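# Set the tipped-over can upright on the belt

## Task

Get the can that has fallen over standing on one of its flat ends on the belt, next to the other cans, while the cans already upright stay roughly where they are and remain standing; when finished, neither arm may be in contact with any can.

## Robot and tools

Robot: two arms, left_arm and right_arm, each with a two-finger gripper. Every number in a motion call is a 14-number row: left_arm's dx, dy, dz, rx, ry, rz, opening, then right_arm's seven in the same order. Both arms always appear in the row, even when only one should move.

Frames. The scene frame has its origin at table-top height, midway between the nominal arm bases; +z is up, +x points out over the table, and left_arm sits on the +y side (arm names do not match image sides). Calibrated bases: left_arm at (+0.009, +0.296, +0.028) m with quat_wxyz (+1.000, 0, 0, +0.010); right_arm at (-0.005, -0.288, +0.016) m with quat_wxyz (+1.000, 0, 0, 0). Hand positions, orientations, velocities, targets and wrist-camera poses are reported in each arm's own base frame; head cameras and the table use the scene frame. A gripper's fingers point along its +z and separate along its y; end_effector_position is the point between the pads, just behind the fingertips. Reported hand pose may be a few cm off, more when stretched out.

Scale and offsets. Pose numbers lie in [-1, 1]; 1.0 equals 0.6 m of translation or 180 degrees of turn. dx, dy, dz are relative displacements along that arm's base axes; rx, ry, rz form a single rotation vector about the Hand target's position. They are offsets, counted from the arm's Hand target at the start of the action or move, never from the previous row, so sending the same offset twice moves the arm twice. A translation longer than 1.0 gets scaled down along its direction. Sending six zeros re-commands the current Hand target. The opening is not an offset: it is an absolute setting, +1 fully open (about 87 mm between pads), +0.5 about 69 mm, 0 about 43 mm, -0.5 about 18 mm, -1 closed. A 0 opening is a real command, so resend the current opening to keep a gripper unchanged.

execute_actions: argument actions is a list of actions; each action is up to 15 rows, one per 1/30 s step, and a short action repeats its last row to fill 15 steps. cameras optionally names cameras to return; ["all"] gives all, [] none; default is all only when actions is empty. An unknown camera name invalidates the call. An empty actions list returns state and images.

move: target is one 14-number row or a list of up to 15 rows, each measured from the same starting Hand targets. speed is top path speed in m/s (0.002 to 2.9, default 0.25; rotation capped at twice that in rad/s), one value or one per target. blend, in m, rounds corners between listed targets; 0 stops at each. opening_speed (0.2 or more, per second on the -1..+1 scale) makes openings change gradually. blocking=false returns after about 0.5 s while motion continues. Paths are straight, do not avoid obstacles or the other arm, and run at most 10 s. Faster moves lag and stray more and hit harder; targets set past a contact push harder. Keep paths away from an arm's own base, since passing near it can flip the shoulder posture. The result adds a move: line: done (within 10 mm and 2 degrees), off_target, moving, held or fault, plus limits such as paced (command clipped) or held (steps withheld).

wait: seconds 0 to 10; arms keep their last command, a running move continues. stop: brakes a running move (needs room). zoom_image: camera is one of cam_head_left, cam_head_right, cam_left_wrist, cam_right_wrist; region [x0, y0, x1, y1] in pixels, at most 504 by 504, from that camera's latest image. Images are 672x504 each. finished_scene with scene number ends the scene irreversibly; only call it once the can stands and both grippers are clear.

Reading results: Hand target is the last commanded pose after clipping; the gripper often rests short of it, and the next command (even zeros) asks again, so send any remaining gap as an offset. Orientation commands are clipped to within 40 degrees of the measured orientation per step. Friction and weight can leave the gripper low, short or tilted, and tiny moves may not happen or go sideways; check position and tilt after each move. grip_measured uses the opening scale; to hold the can command about 0.04 below its reading at first contact. Readings may be off by about 1 mm. Joint torques follow Joint positions order; numbers 1-3 wrap at ±28 N m. Joint ranges (rad): waist -2.618 to 3.054, shoulder 0 to 3.142, elbow 0 to 3.142, wrist pitch -1.571 to 1.571, wrist yaw -1.571 to 1.571, wrist roll -2.094 to 2.094.

Avoid: dropping the can or releasing it while moving, knocking the standing cans over or far, anything leaving the table, hard hits on the table, camera stand or other fixtures, grippers or arms bumping or pinching each other, strain on the wrist-camera cables (cable contact counts as touching), and arms pushing endlessly against something. Holding loads or stretched poses heats motors; MOTOR HOT appears at 75 °C, a fault folds the arm at 90 °C. Loose objects may occasionally get nudged by outside forces.

Each tool is called after "Call:" by a JSON object that holds its "op" and its "data".

## Session

Call:
{"op": "execute_actions", "data": {"actions": []}}

Scene clock: 0.00 s.
left_arm: end_effector_position=(+0.2462, -0.1205, +0.1921) grip_measured=+0.991 end_effector_quat_wxyz=(+0.458, +0.077, +0.848, -0.256) | right_arm: end_effector_position=(+0.2117, +0.1694, +0.2819) grip_measured=+1.000 end_effector_quat_wxyz=(+0.553, -0.045, +0.811, +0.187)
Joint positions: left_arm=[-0.195 0.766 0.701 -0.435 0.36 -0.228 0.995] | right_arm=[0.947 0.761 0.962 -0.581 0.533 0.471 1]
Joint velocities: within noise
Joint torques (N m): no reading
Motor temperatures (°C): left_arm=[14 20 19 19 13 15 18] | right_arm=[15 20 22 17 17 14 17]
Heat: left arm: 20 °C; right arm: 22 °C.
Hand target: left_arm +0.2479, -0.1208, +0.1980; +0.466, +0.079, +0.843, -0.256 | right_arm +0.2125, +0.1701, +0.2896; +0.559, -0.041, +0.805, +0.194
Tool commands: left_gripper/opening=+1.0 right_gripper/opening=+1.0

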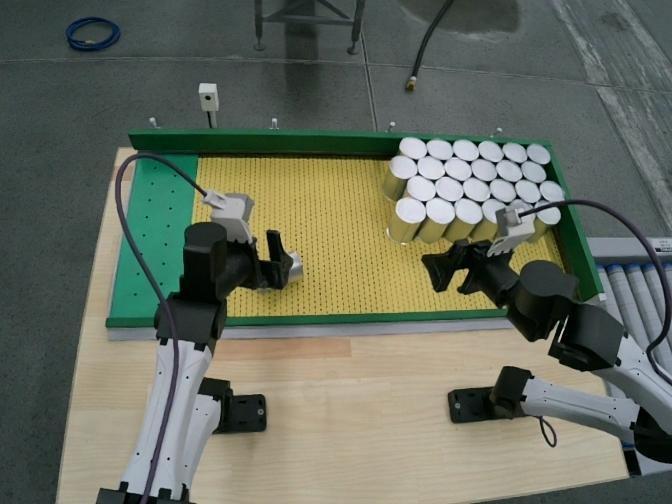

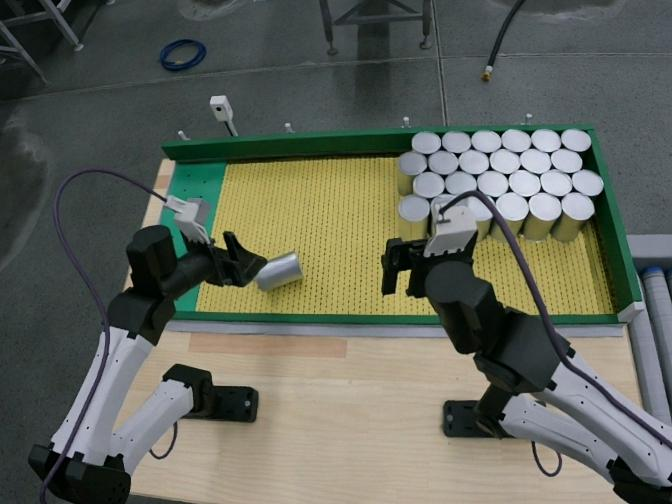

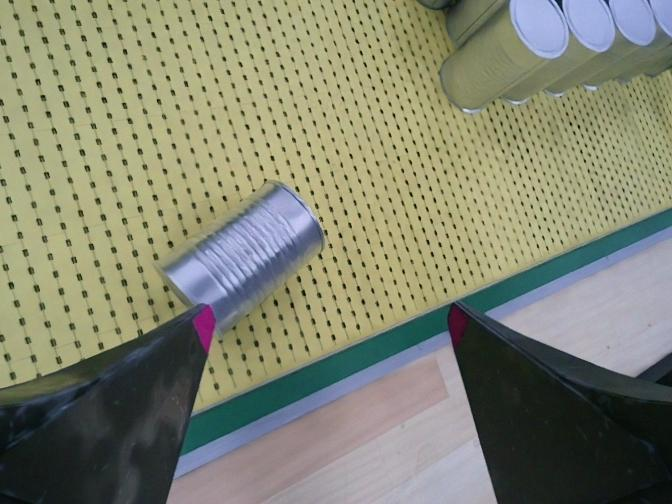

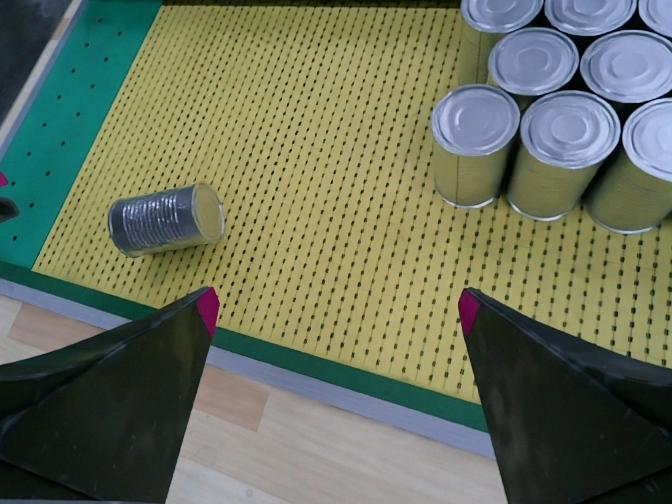

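Call:
{"op": "move", "data": {"target": [0.092,-0.03,-0.06,0.334,0.1644,-0.2935,1,0,0,0,0,0,0,1], "speed": 0.5, "cameras": ["cam_left_wrist"]}}

Scene clock: 31.23 s.
left_arm: end_effector_position=(+0.2984, -0.1369, +0.1612) grip_measured=+0.990 end_effector_quat_wxyz=(+0.000, +0.568, +0.823, -0.005) | right_arm: end_effector_position=(+0.2117, +0.1694, +0.2819) grip_measured=+1.000 end_effector_quat_wxyz=(+0.553, -0.045, +0.811, +0.187)
Joint positions: left_arm=[-0.507 1.928 1.888 -1.533 0.01 0.702 0.995] | right_arm=[0.947 0.761 0.962 -0.581 0.533 0.471 1]
Joint torques (N m): left_arm=[-0.14 -8.57 7.17 0.39 -0.05 0.22] | right_arm=[-0.23 0.01 7.57 2.08 0.27 -0.02]
Heat: left arm: 23 °C; right arm: 25 °C.
Hand target: left_arm +0.3031, -0.1388, +0.1622; -0.001, +0.574, +0.819, +0.000 | right_arm +0.2125, +0.1701, +0.2896; +0.559, -0.041, +0.805, +0.194
Off the commanded pose: left_arm 0.005 m, 1 deg | right_arm 0.008 m, 1 deg.
move: done
Images, in order (width x height): cam_left_wrist 672x504.

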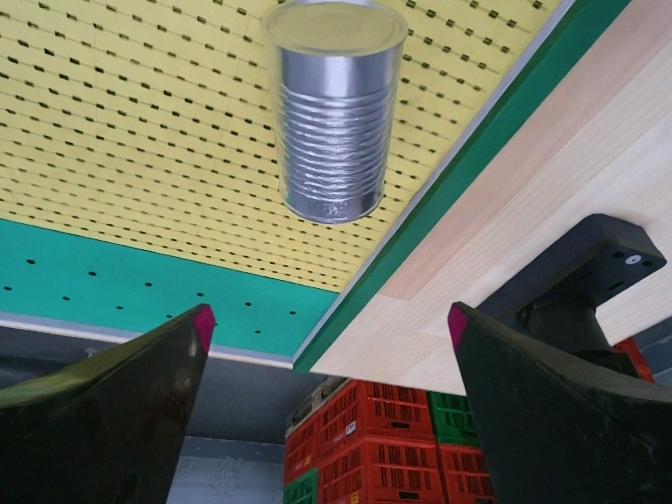

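Call:
{"op": "move", "data": {"target": [[0.008,-0.023,-0.236,0,0,0,1,0,0,0,0,0,0,1],[0.008,-0.023,-0.236,0,0,0,0.3,0,0,0,0,0,0,1]], "speed": 0.2, "opening_speed": 0.9, "cameras": ["cam_left_wrist"]}}

Scene clock: 40.67 s.
left_arm: end_effector_position=(+0.3083, -0.1515, +0.0273) grip_measured=+0.433 end_effector_quat_wxyz=(+0.003, +0.573, +0.819, -0.004) | right_arm: end_effector_position=(+0.2117, +0.1694, +0.2819) grip_measured=+1.000 end_effector_quat_wxyz=(+0.553, -0.045, +0.811, +0.187)
Joint positions: left_arm=[-0.53 2.011 1.468 -1.022 0.008 0.691 0.717] | right_arm=[0.947 0.761 0.962 -0.581 0.533 0.471 1]
Joint torques (N m): left_arm=[-0.38 -9.69 4.27 0.66 -0.03 0.06] | right_arm=[-0.23 0.02 7.56 2.07 0.26 -0.01]
Heat: left arm: 23 °C; right arm: 26 °C.
Hand target: left_arm +0.3078, -0.1526, +0.0205; -0.001, +0.574, +0.819, +0.000 | right_arm +0.2125, +0.1701, +0.2896; +0.559, -0.041, +0.805, +0.194
Off the commanded pose: left_arm 0.007 m, 1 deg | right_arm 0.008 m, 1 deg.
move: done
Images, in order (width x height): cam_left_wrist 672x504.

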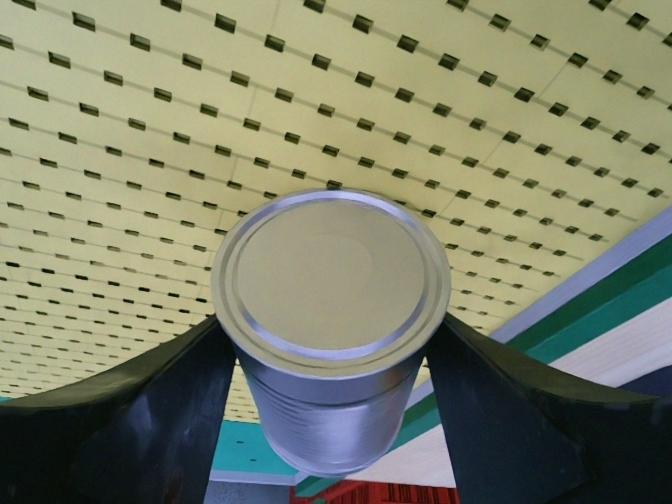

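Call:
{"op": "move", "data": {"target": [[0,0,0,0,0,0,0.9,0,0,0,0,0,0,1],[0,0,-0.015,0,0,0,0.9,0,0,0,0,0,0,1],[0,0,-0.015,0,0,0,0.27,0,0,0,0,0,0,1]], "speed": 0.1, "opening_speed": 1, "cameras": ["cam_left_wrist"]}}

Scene clock: 48.50 s.
left_arm: end_effector_position=(+0.3101, -0.1524, +0.0228) grip_measured=+0.434 end_effector_quat_wxyz=(+0.010, +0.573, +0.819, -0.003) | right_arm: end_effector_position=(+0.2117, +0.1694, +0.2819) grip_measured=+1.000 end_effector_quat_wxyz=(+0.553, -0.045, +0.811, +0.187)
Joint positions: left_arm=[-0.53 2.011 1.451 -0.992 0.007 0.691 0.717] | right_arm=[0.947 0.761 0.962 -0.581 0.533 0.471 1]
Joint torques (N m): left_arm=[-0.35 -8.66 3.97 0.7 -0.02 0.06] | right_arm=[-0.2 0.03 7.6 2.08 0.27 -0.01]
Motor temperatures (°C): left_arm=[14 24 23 21 13 15 18] | right_arm=[15 20 26 22 17 14 17]
Heat: left arm: 24 °C; right arm: 26 °C.
Hand target: left_arm +0.3079, -0.1525, +0.0115; -0.001, +0.574, +0.819, +0.000 | right_arm +0.2125, +0.1701, +0.2896; +0.559, -0.041, +0.805, +0.194
Off the commanded pose: left_arm 0.012 m, 1 deg | right_arm 0.008 m, 1 deg.
move: off_target (left_arm); target 3's new opening was sent with left_arm's hand 0.012 m and 1 deg from that target
Images, in order (width x height): cam_left_wrist 672x504.

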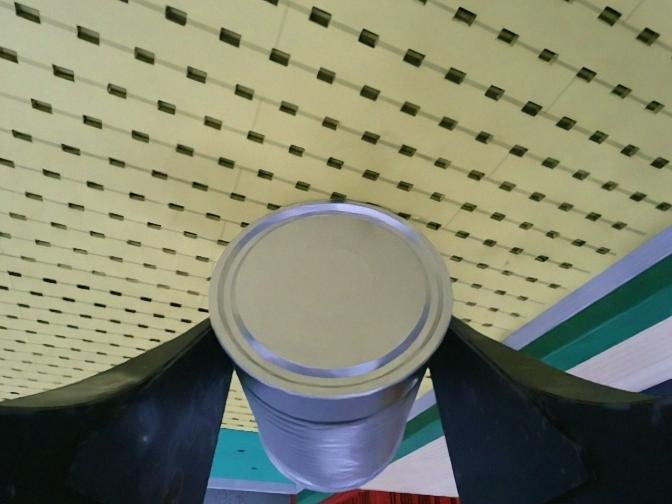

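Call:
{"op": "move", "data": {"target": [[0,0,0.25,0,0,0,0.27,0,0,0,0,0,0,1],[0.162,-0.302,0.27,-0.2614,-0.1847,0.1553,0.27,0,0,0,0,0,0,1]], "speed": [0.2,0.35], "blend": [0.02,0], "cameras": ["cam_left_wrist","cam_head_left","cam_head_right"]}}

Call:
{"op": "zoom_image", "data": {"camera": "cam_head_right", "region": [280, 150, 420, 270]}}

Scene clock: 59.47 s.
left_arm: end_effector_position=(+0.3948, -0.3239, +0.1268) grip_measured=+0.434 end_effector_quat_wxyz=(+0.385, +0.311, +0.857, -0.143) | right_arm: end_effector_position=(+0.2117, +0.1694, +0.2819) grip_measured=+1.000 end_effector_quat_wxyz=(+0.553, -0.045, +0.811, +0.187)
Joint positions: left_arm=[-0.683 1.889 1.487 -0.322 0.015 0.006 0.717] | right_arm=[0.947 0.761 0.962 -0.581 0.533 0.471 1]
Joint torques (N m): left_arm=[-0.25 -18.11 5.94 2.64 -0.12 0.04] | right_arm=[-0.21 0.03 7.57 2.07 0.26 -0.01]
Heat: left arm: 28 °C; right arm: 26 °C.
Hand target: left_arm +0.4050, -0.3338, +0.1734; +0.448, +0.297, +0.828, -0.161 | right_arm +0.2125, +0.1701, +0.2896; +0.559, -0.041, +0.805, +0.194
Off the commanded pose: left_arm 0.049 m, 8 deg | right_arm 0.008 m, 1 deg.
move: off_target (left_arm)
Images, in order (width x height): cam_head_left 672x504, cam_head_right 672x504, cam_left_wrist 672x504.

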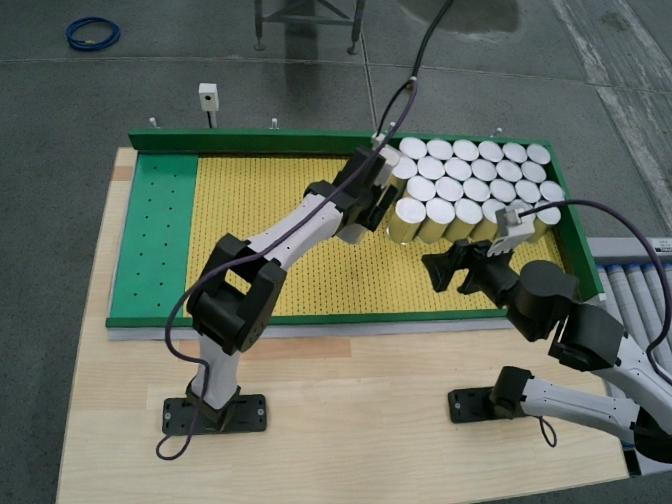

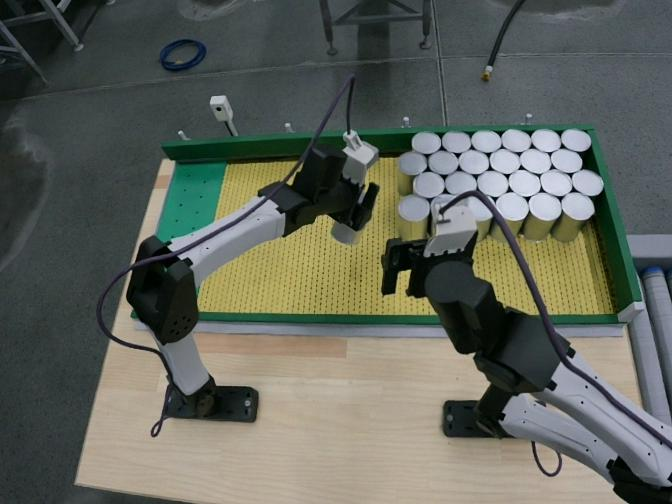

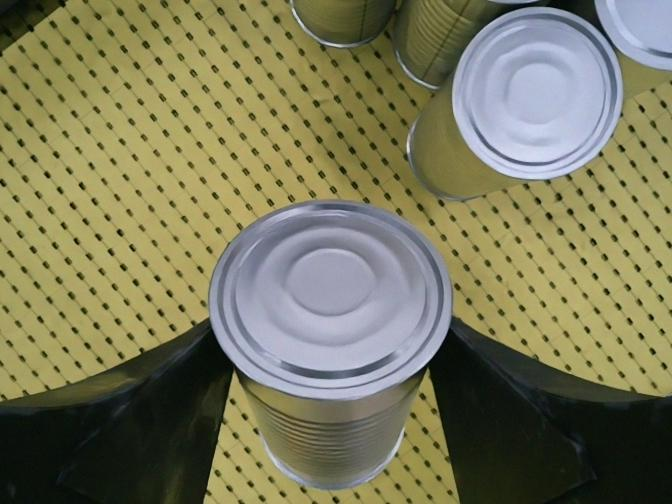

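Scaled by 3.600 from the camera's 672x504 image, which has a finer 960x720 frame.

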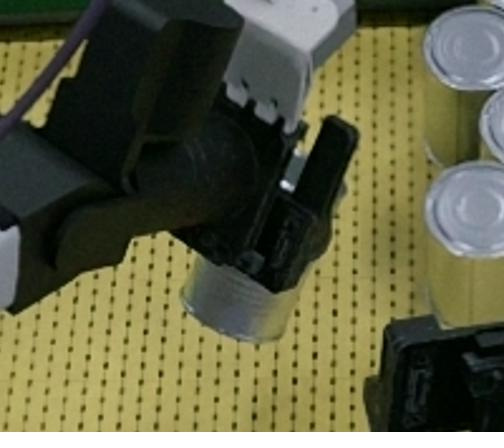

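Call:
{"op": "move", "data": {"target": [0,0,0.0,-0.134,-0.163,0,0.27,0,0,0,0,0,0,1], "speed": 0.35, "cameras": ["cam_left_wrist","cam_head_left","cam_head_right"]}}

Call:
{"op": "zoom_image", "data": {"camera": "cam_head_right", "region": [280, 150, 420, 270]}}

Scene clock: 66.53 s.
left_arm: end_effector_position=(+0.3980, -0.3260, +0.1393) grip_measured=+0.434 end_effector_quat_wxyz=(+0.649, +0.248, +0.680, -0.234) | right_arm: end_effector_position=(+0.2117, +0.1694, +0.2819) grip_measured=+1.000 end_effector_quat_wxyz=(+0.553, -0.045, +0.811, +0.187)
Joint positions: left_arm=[-0.683 1.826 0.813 0.966 0.012 0.004 0.717] | right_arm=[0.947 0.761 0.962 -0.581 0.533 0.471 1]
Joint torques (N m): left_arm=[-0.27 -9.32 6.15 3.33 -0.11 0.06] | right_arm=[-0.24 0.01 7.56 2.07 0.27 -0.02]
Motor temperatures (°C): left_arm=[14 30 23 24 13 15 18] | right_arm=[15 20 26 23 17 14 17]
Heat: left arm: 30 °C; right arm: 26 °C.
Hand target: left_arm +0.4050, -0.3338, +0.1734; +0.693, +0.229, +0.637, -0.249 | right_arm +0.2125, +0.1701, +0.2896; +0.559, -0.041, +0.805, +0.194
Off the commanded pose: left_arm 0.036 m, 8 deg | right_arm 0.008 m, 1 deg.
move: off_target (left_arm)
Images, in order (width x height): cam_head_left 672x504, cam_head_right 672x504, cam_left_wrist 672x504.

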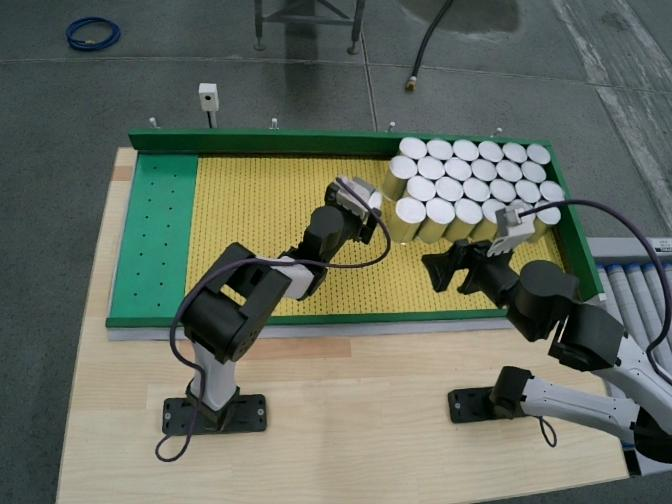

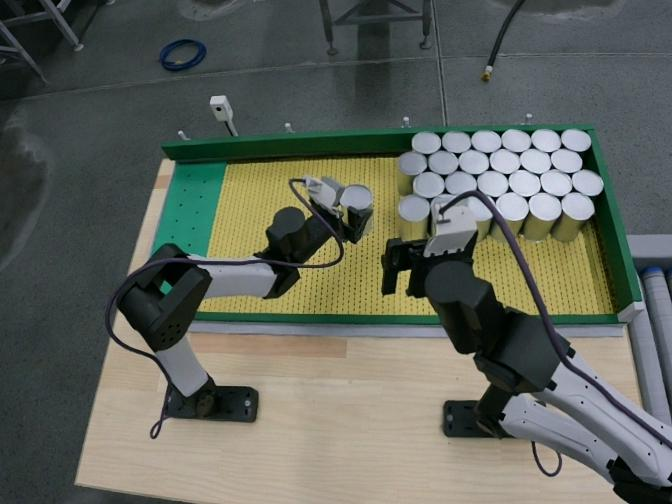

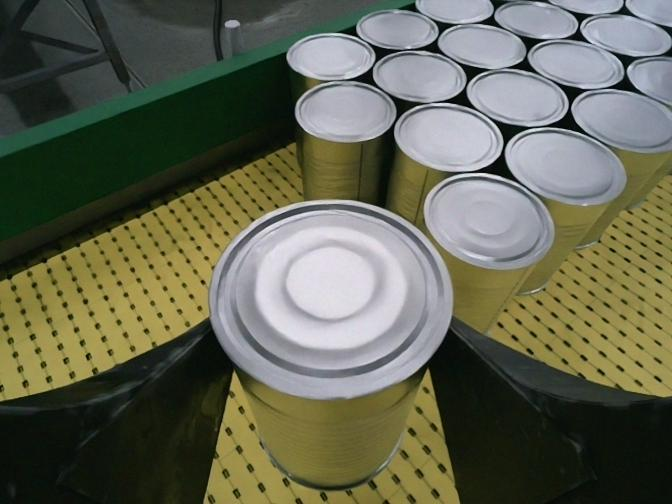

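Scaled by 3.600 from the camera's 672x504 image, which has a finer 960x720 frame.

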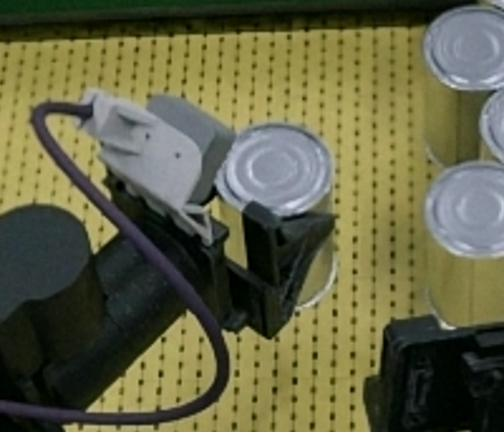

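Call:
{"op": "move", "data": {"target": [[0,-0.03,-0.11,0,0,0,0.27,0,0,0,0,0,0,1],[0,-0.03,-0.15,0,0,0,0.27,0,0,0,0,0,0,1]], "speed": [0.15,0.03], "blend": [0.01,0], "cameras": ["cam_left_wrist","cam_head_right"]}}

Call:
{"op": "zoom_image", "data": {"camera": "cam_head_right", "region": [280, 150, 420, 270]}}

Scene clock: 74.37 s.
left_arm: end_effector_position=(+0.4010, -0.3460, +0.0686) grip_measured=+0.434 end_effector_quat_wxyz=(+0.671, +0.240, +0.659, -0.241) | right_arm: end_effector_position=(+0.2117, +0.1694, +0.2819) grip_measured=+1.000 end_effector_quat_wxyz=(+0.553, -0.045, +0.811, +0.187)
Joint positions: left_arm=[-0.721 2.165 0.813 1.369 -0.027 0.005 0.717] | right_arm=[0.947 0.761 0.962 -0.581 0.533 0.471 1]
Joint torques (N m): left_arm=[-0.32 -9.46 5.2 2.79 -0.11 0.1] | right_arm=[-0.21 0.01 7.53 2.08 0.27 -0.02]
Heat: left arm: 31 °C; right arm: 27 °C.
Hand target: left_arm +0.4050, -0.3518, +0.0835; +0.693, +0.229, +0.637, -0.249 | right_arm +0.2125, +0.1701, +0.2896; +0.559, -0.041, +0.805, +0.194
Off the commanded pose: left_arm 0.016 m, 4 deg | right_arm 0.008 m, 1 deg.
move: off_target (left_arm)
Images, in order (width x height): cam_head_right 672x504, cam_left_wrist 672x504.

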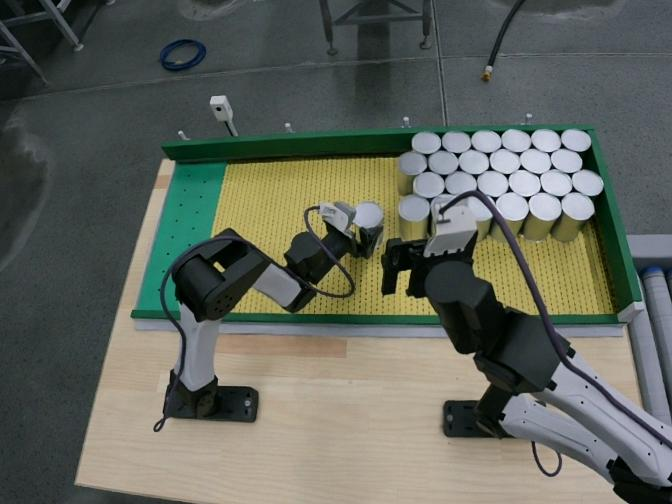

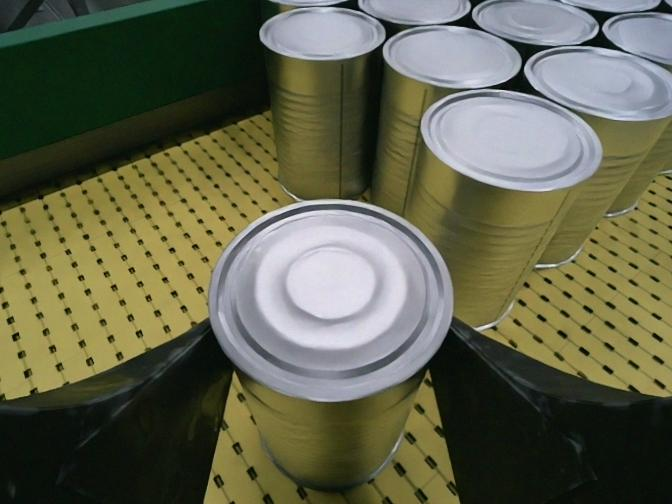

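Scaled by 3.600 from the camera's 672x504 image, which has a finer 960x720 frame.

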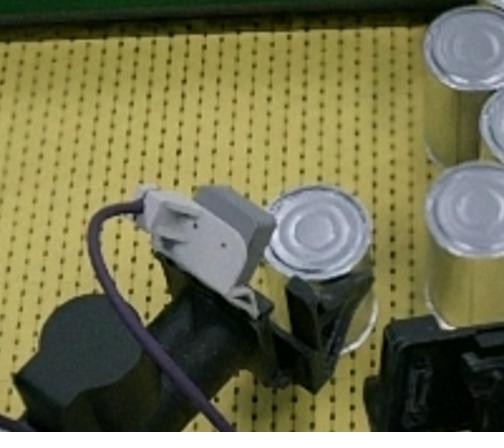

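Call:
{"op": "move", "data": {"target": [-0.005,0.008,-0.04,0,0,0,0.27,0,0,0,0,0,0,1], "speed": 0.04, "cameras": ["cam_left_wrist"]}}

Call:
{"op": "zoom_image", "data": {"camera": "cam_left_wrist", "region": [170, 300, 520, 504]}}

Scene clock: 79.43 s.
left_arm: end_effector_position=(+0.4016, -0.3465, +0.0673) grip_measured=+0.434 end_effector_quat_wxyz=(+0.687, +0.234, +0.642, -0.247) | right_arm: end_effector_position=(+0.2117, +0.1694, +0.2819) grip_measured=+1.000 end_effector_quat_wxyz=(+0.553, -0.045, +0.811, +0.187)
Joint positions: left_arm=[-0.721 2.218 0.813 1.471 -0.027 0.005 0.717] | right_arm=[0.947 0.761 0.962 -0.581 0.533 0.471 1]
Joint torques (N m): left_arm=[0.09 -6.45 3.95 2.73 -0.07 0.1] | right_arm=[-0.23 0.02 7.58 2.08 0.25 -0.02]
Heat: left arm: 31 °C; right arm: 27 °C.
Hand target: left_arm +0.4020, -0.3470, +0.0594; +0.693, +0.229, +0.637, -0.249 | right_arm +0.2125, +0.1701, +0.2896; +0.559, -0.041, +0.805, +0.194
Off the commanded pose: left_arm 0.008 m, 1 deg | right_arm 0.008 m, 1 deg.
move: done
Images, in order (width x height): cam_left_wrist 672x504.

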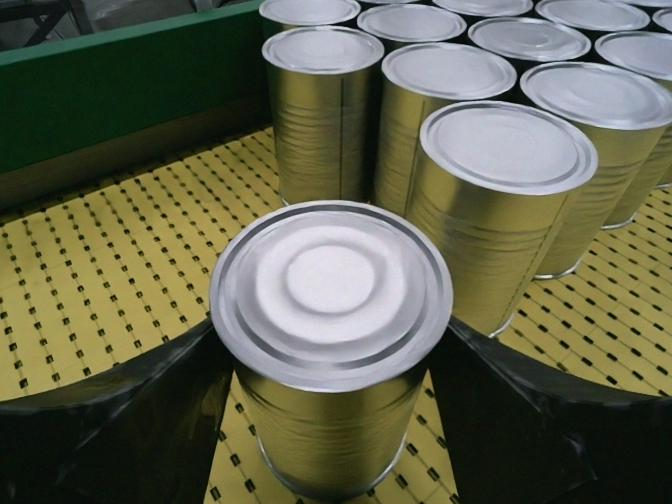

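Scaled by 1.440 from the camera's 672x504 image, which has a finer 960x720 frame.

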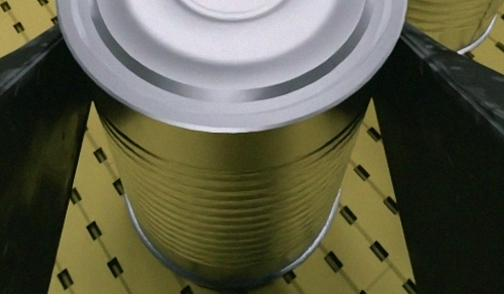

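Call:
{"op": "move", "data": {"target": [[0,0,-0.012,0,0,0,0.27,0,0,0,0,0,0,1],[0,0,-0.012,0,0,0,0.95,0,0,0,0,0,0,1]], "speed": 0.04, "opening_speed": 1, "cameras": ["cam_left_wrist"]}}

Scene clock: 83.00 s.
left_arm: end_effector_position=(+0.4007, -0.3457, +0.0391) grip_measured=+0.950 end_effector_quat_wxyz=(+0.670, +0.241, +0.660, -0.240) | right_arm: end_effector_position=(+0.2117, +0.1694, +0.2819) grip_measured=+1.000 end_effector_quat_wxyz=(+0.553, -0.045, +0.811, +0.187)
Joint positions: left_arm=[-0.721 2.278 0.823 1.468 -0.027 0.005 0.975] | right_arm=[0.947 0.761 0.962 -0.581 0.533 0.471 1]
Joint torques (N m): left_arm=[0.09 -9.66 3.33 3.04 -0.07 0.09] | right_arm=[-0.18 0.01 7.53 2.07 0.26 -0.01]
Heat: left arm: 31 °C; right arm: 27 °C.
Hand target: left_arm +0.4020, -0.3470, +0.0523; +0.693, +0.229, +0.637, -0.249 | right_arm +0.2125, +0.1701, +0.2896; +0.559, -0.041, +0.805, +0.194
Off the commanded pose: left_arm 0.013 m, 4 deg | right_arm 0.008 m, 1 deg.
move: off_target (left_arm); target 2's new opening was sent with left_arm's hand 0.015 m and 1 deg from that target
Images, in order (width x height): cam_left_wrist 672x504.

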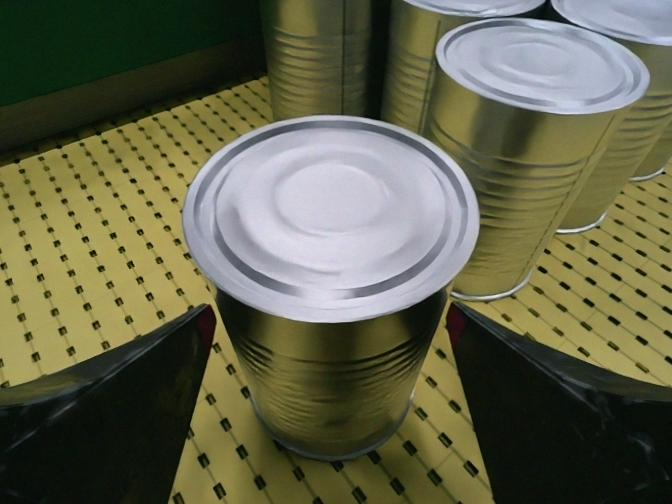

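Call:
{"op": "move", "data": {"target": [[-0.167,0.137,0.02,0,0,0,0.95,0,0,0,0,0,0,1],[-0.19,0.156,0.12,0,0,0,0.95,0,0,0,0,0,0,1]], "speed": 0.2, "blend": [0.02,0], "cameras": ["cam_left_wrist","cam_head_right"]}}

Call:
{"op": "zoom_image", "data": {"camera": "cam_head_right", "region": [280, 150, 420, 270]}}

Scene clock: 88.47 s.
left_arm: end_effector_position=(+0.2905, -0.2542, +0.1097) grip_measured=+0.950 end_effector_quat_wxyz=(+0.677, +0.238, +0.653, -0.243) | right_arm: end_effector_position=(+0.2117, +0.1694, +0.2819) grip_measured=+1.000 end_effector_quat_wxyz=(+0.553, -0.045, +0.811, +0.187)
Joint positions: left_arm=[-0.741 1.651 0.222 1.463 -0.048 0.007 0.975] | right_arm=[0.947 0.761 0.962 -0.581 0.533 0.471 1]
Joint torques (N m): left_arm=[-0.42 -7.94 2.59 2.5 -0.12 0.1] | right_arm=[-0.21 0.02 7.57 2.07 0.27 -0.02]
Motor temperatures (°C): left_arm=[14 31 22 29 13 15 18] | right_arm=[15 20 27 23 17 14 17]
Heat: left arm: 31 °C; right arm: 27 °C.
Hand target: left_arm +0.2880, -0.2534, +0.1243; +0.693, +0.229, +0.637, -0.249 | right_arm +0.2125, +0.1701, +0.2896; +0.559, -0.041, +0.805, +0.194
Off the commanded pose: left_arm 0.015 m, 3 deg | right_arm 0.008 m, 1 deg.
move: off_target (left_arm)
Images, in order (width x height): cam_head_right 672x504, cam_left_wrist 672x504.

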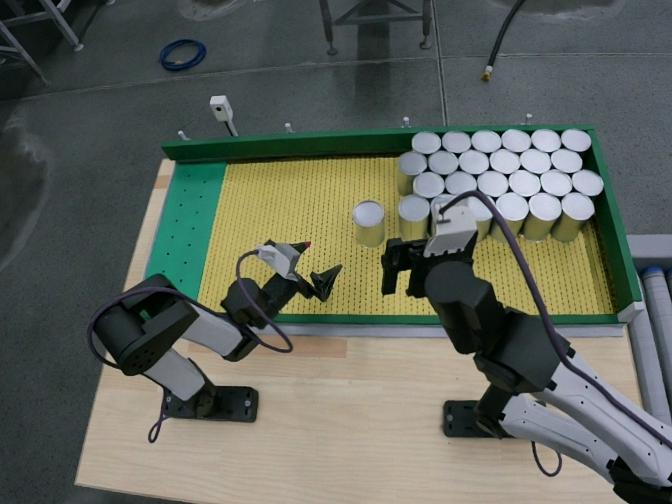

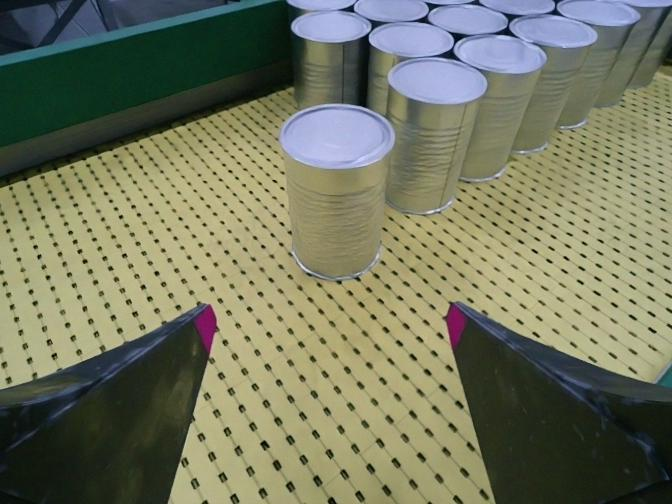

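Scaled by 3.600 from the camera's 672x504 image, which has a finer 960x720 frame.

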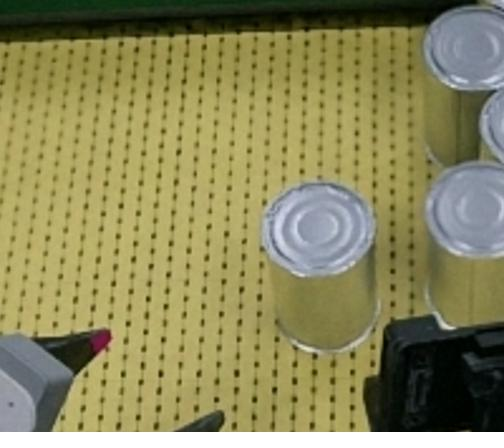

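Call:
{"op": "finished_scene", "data": {"scene": 2}}

The scene is finished: the task was done.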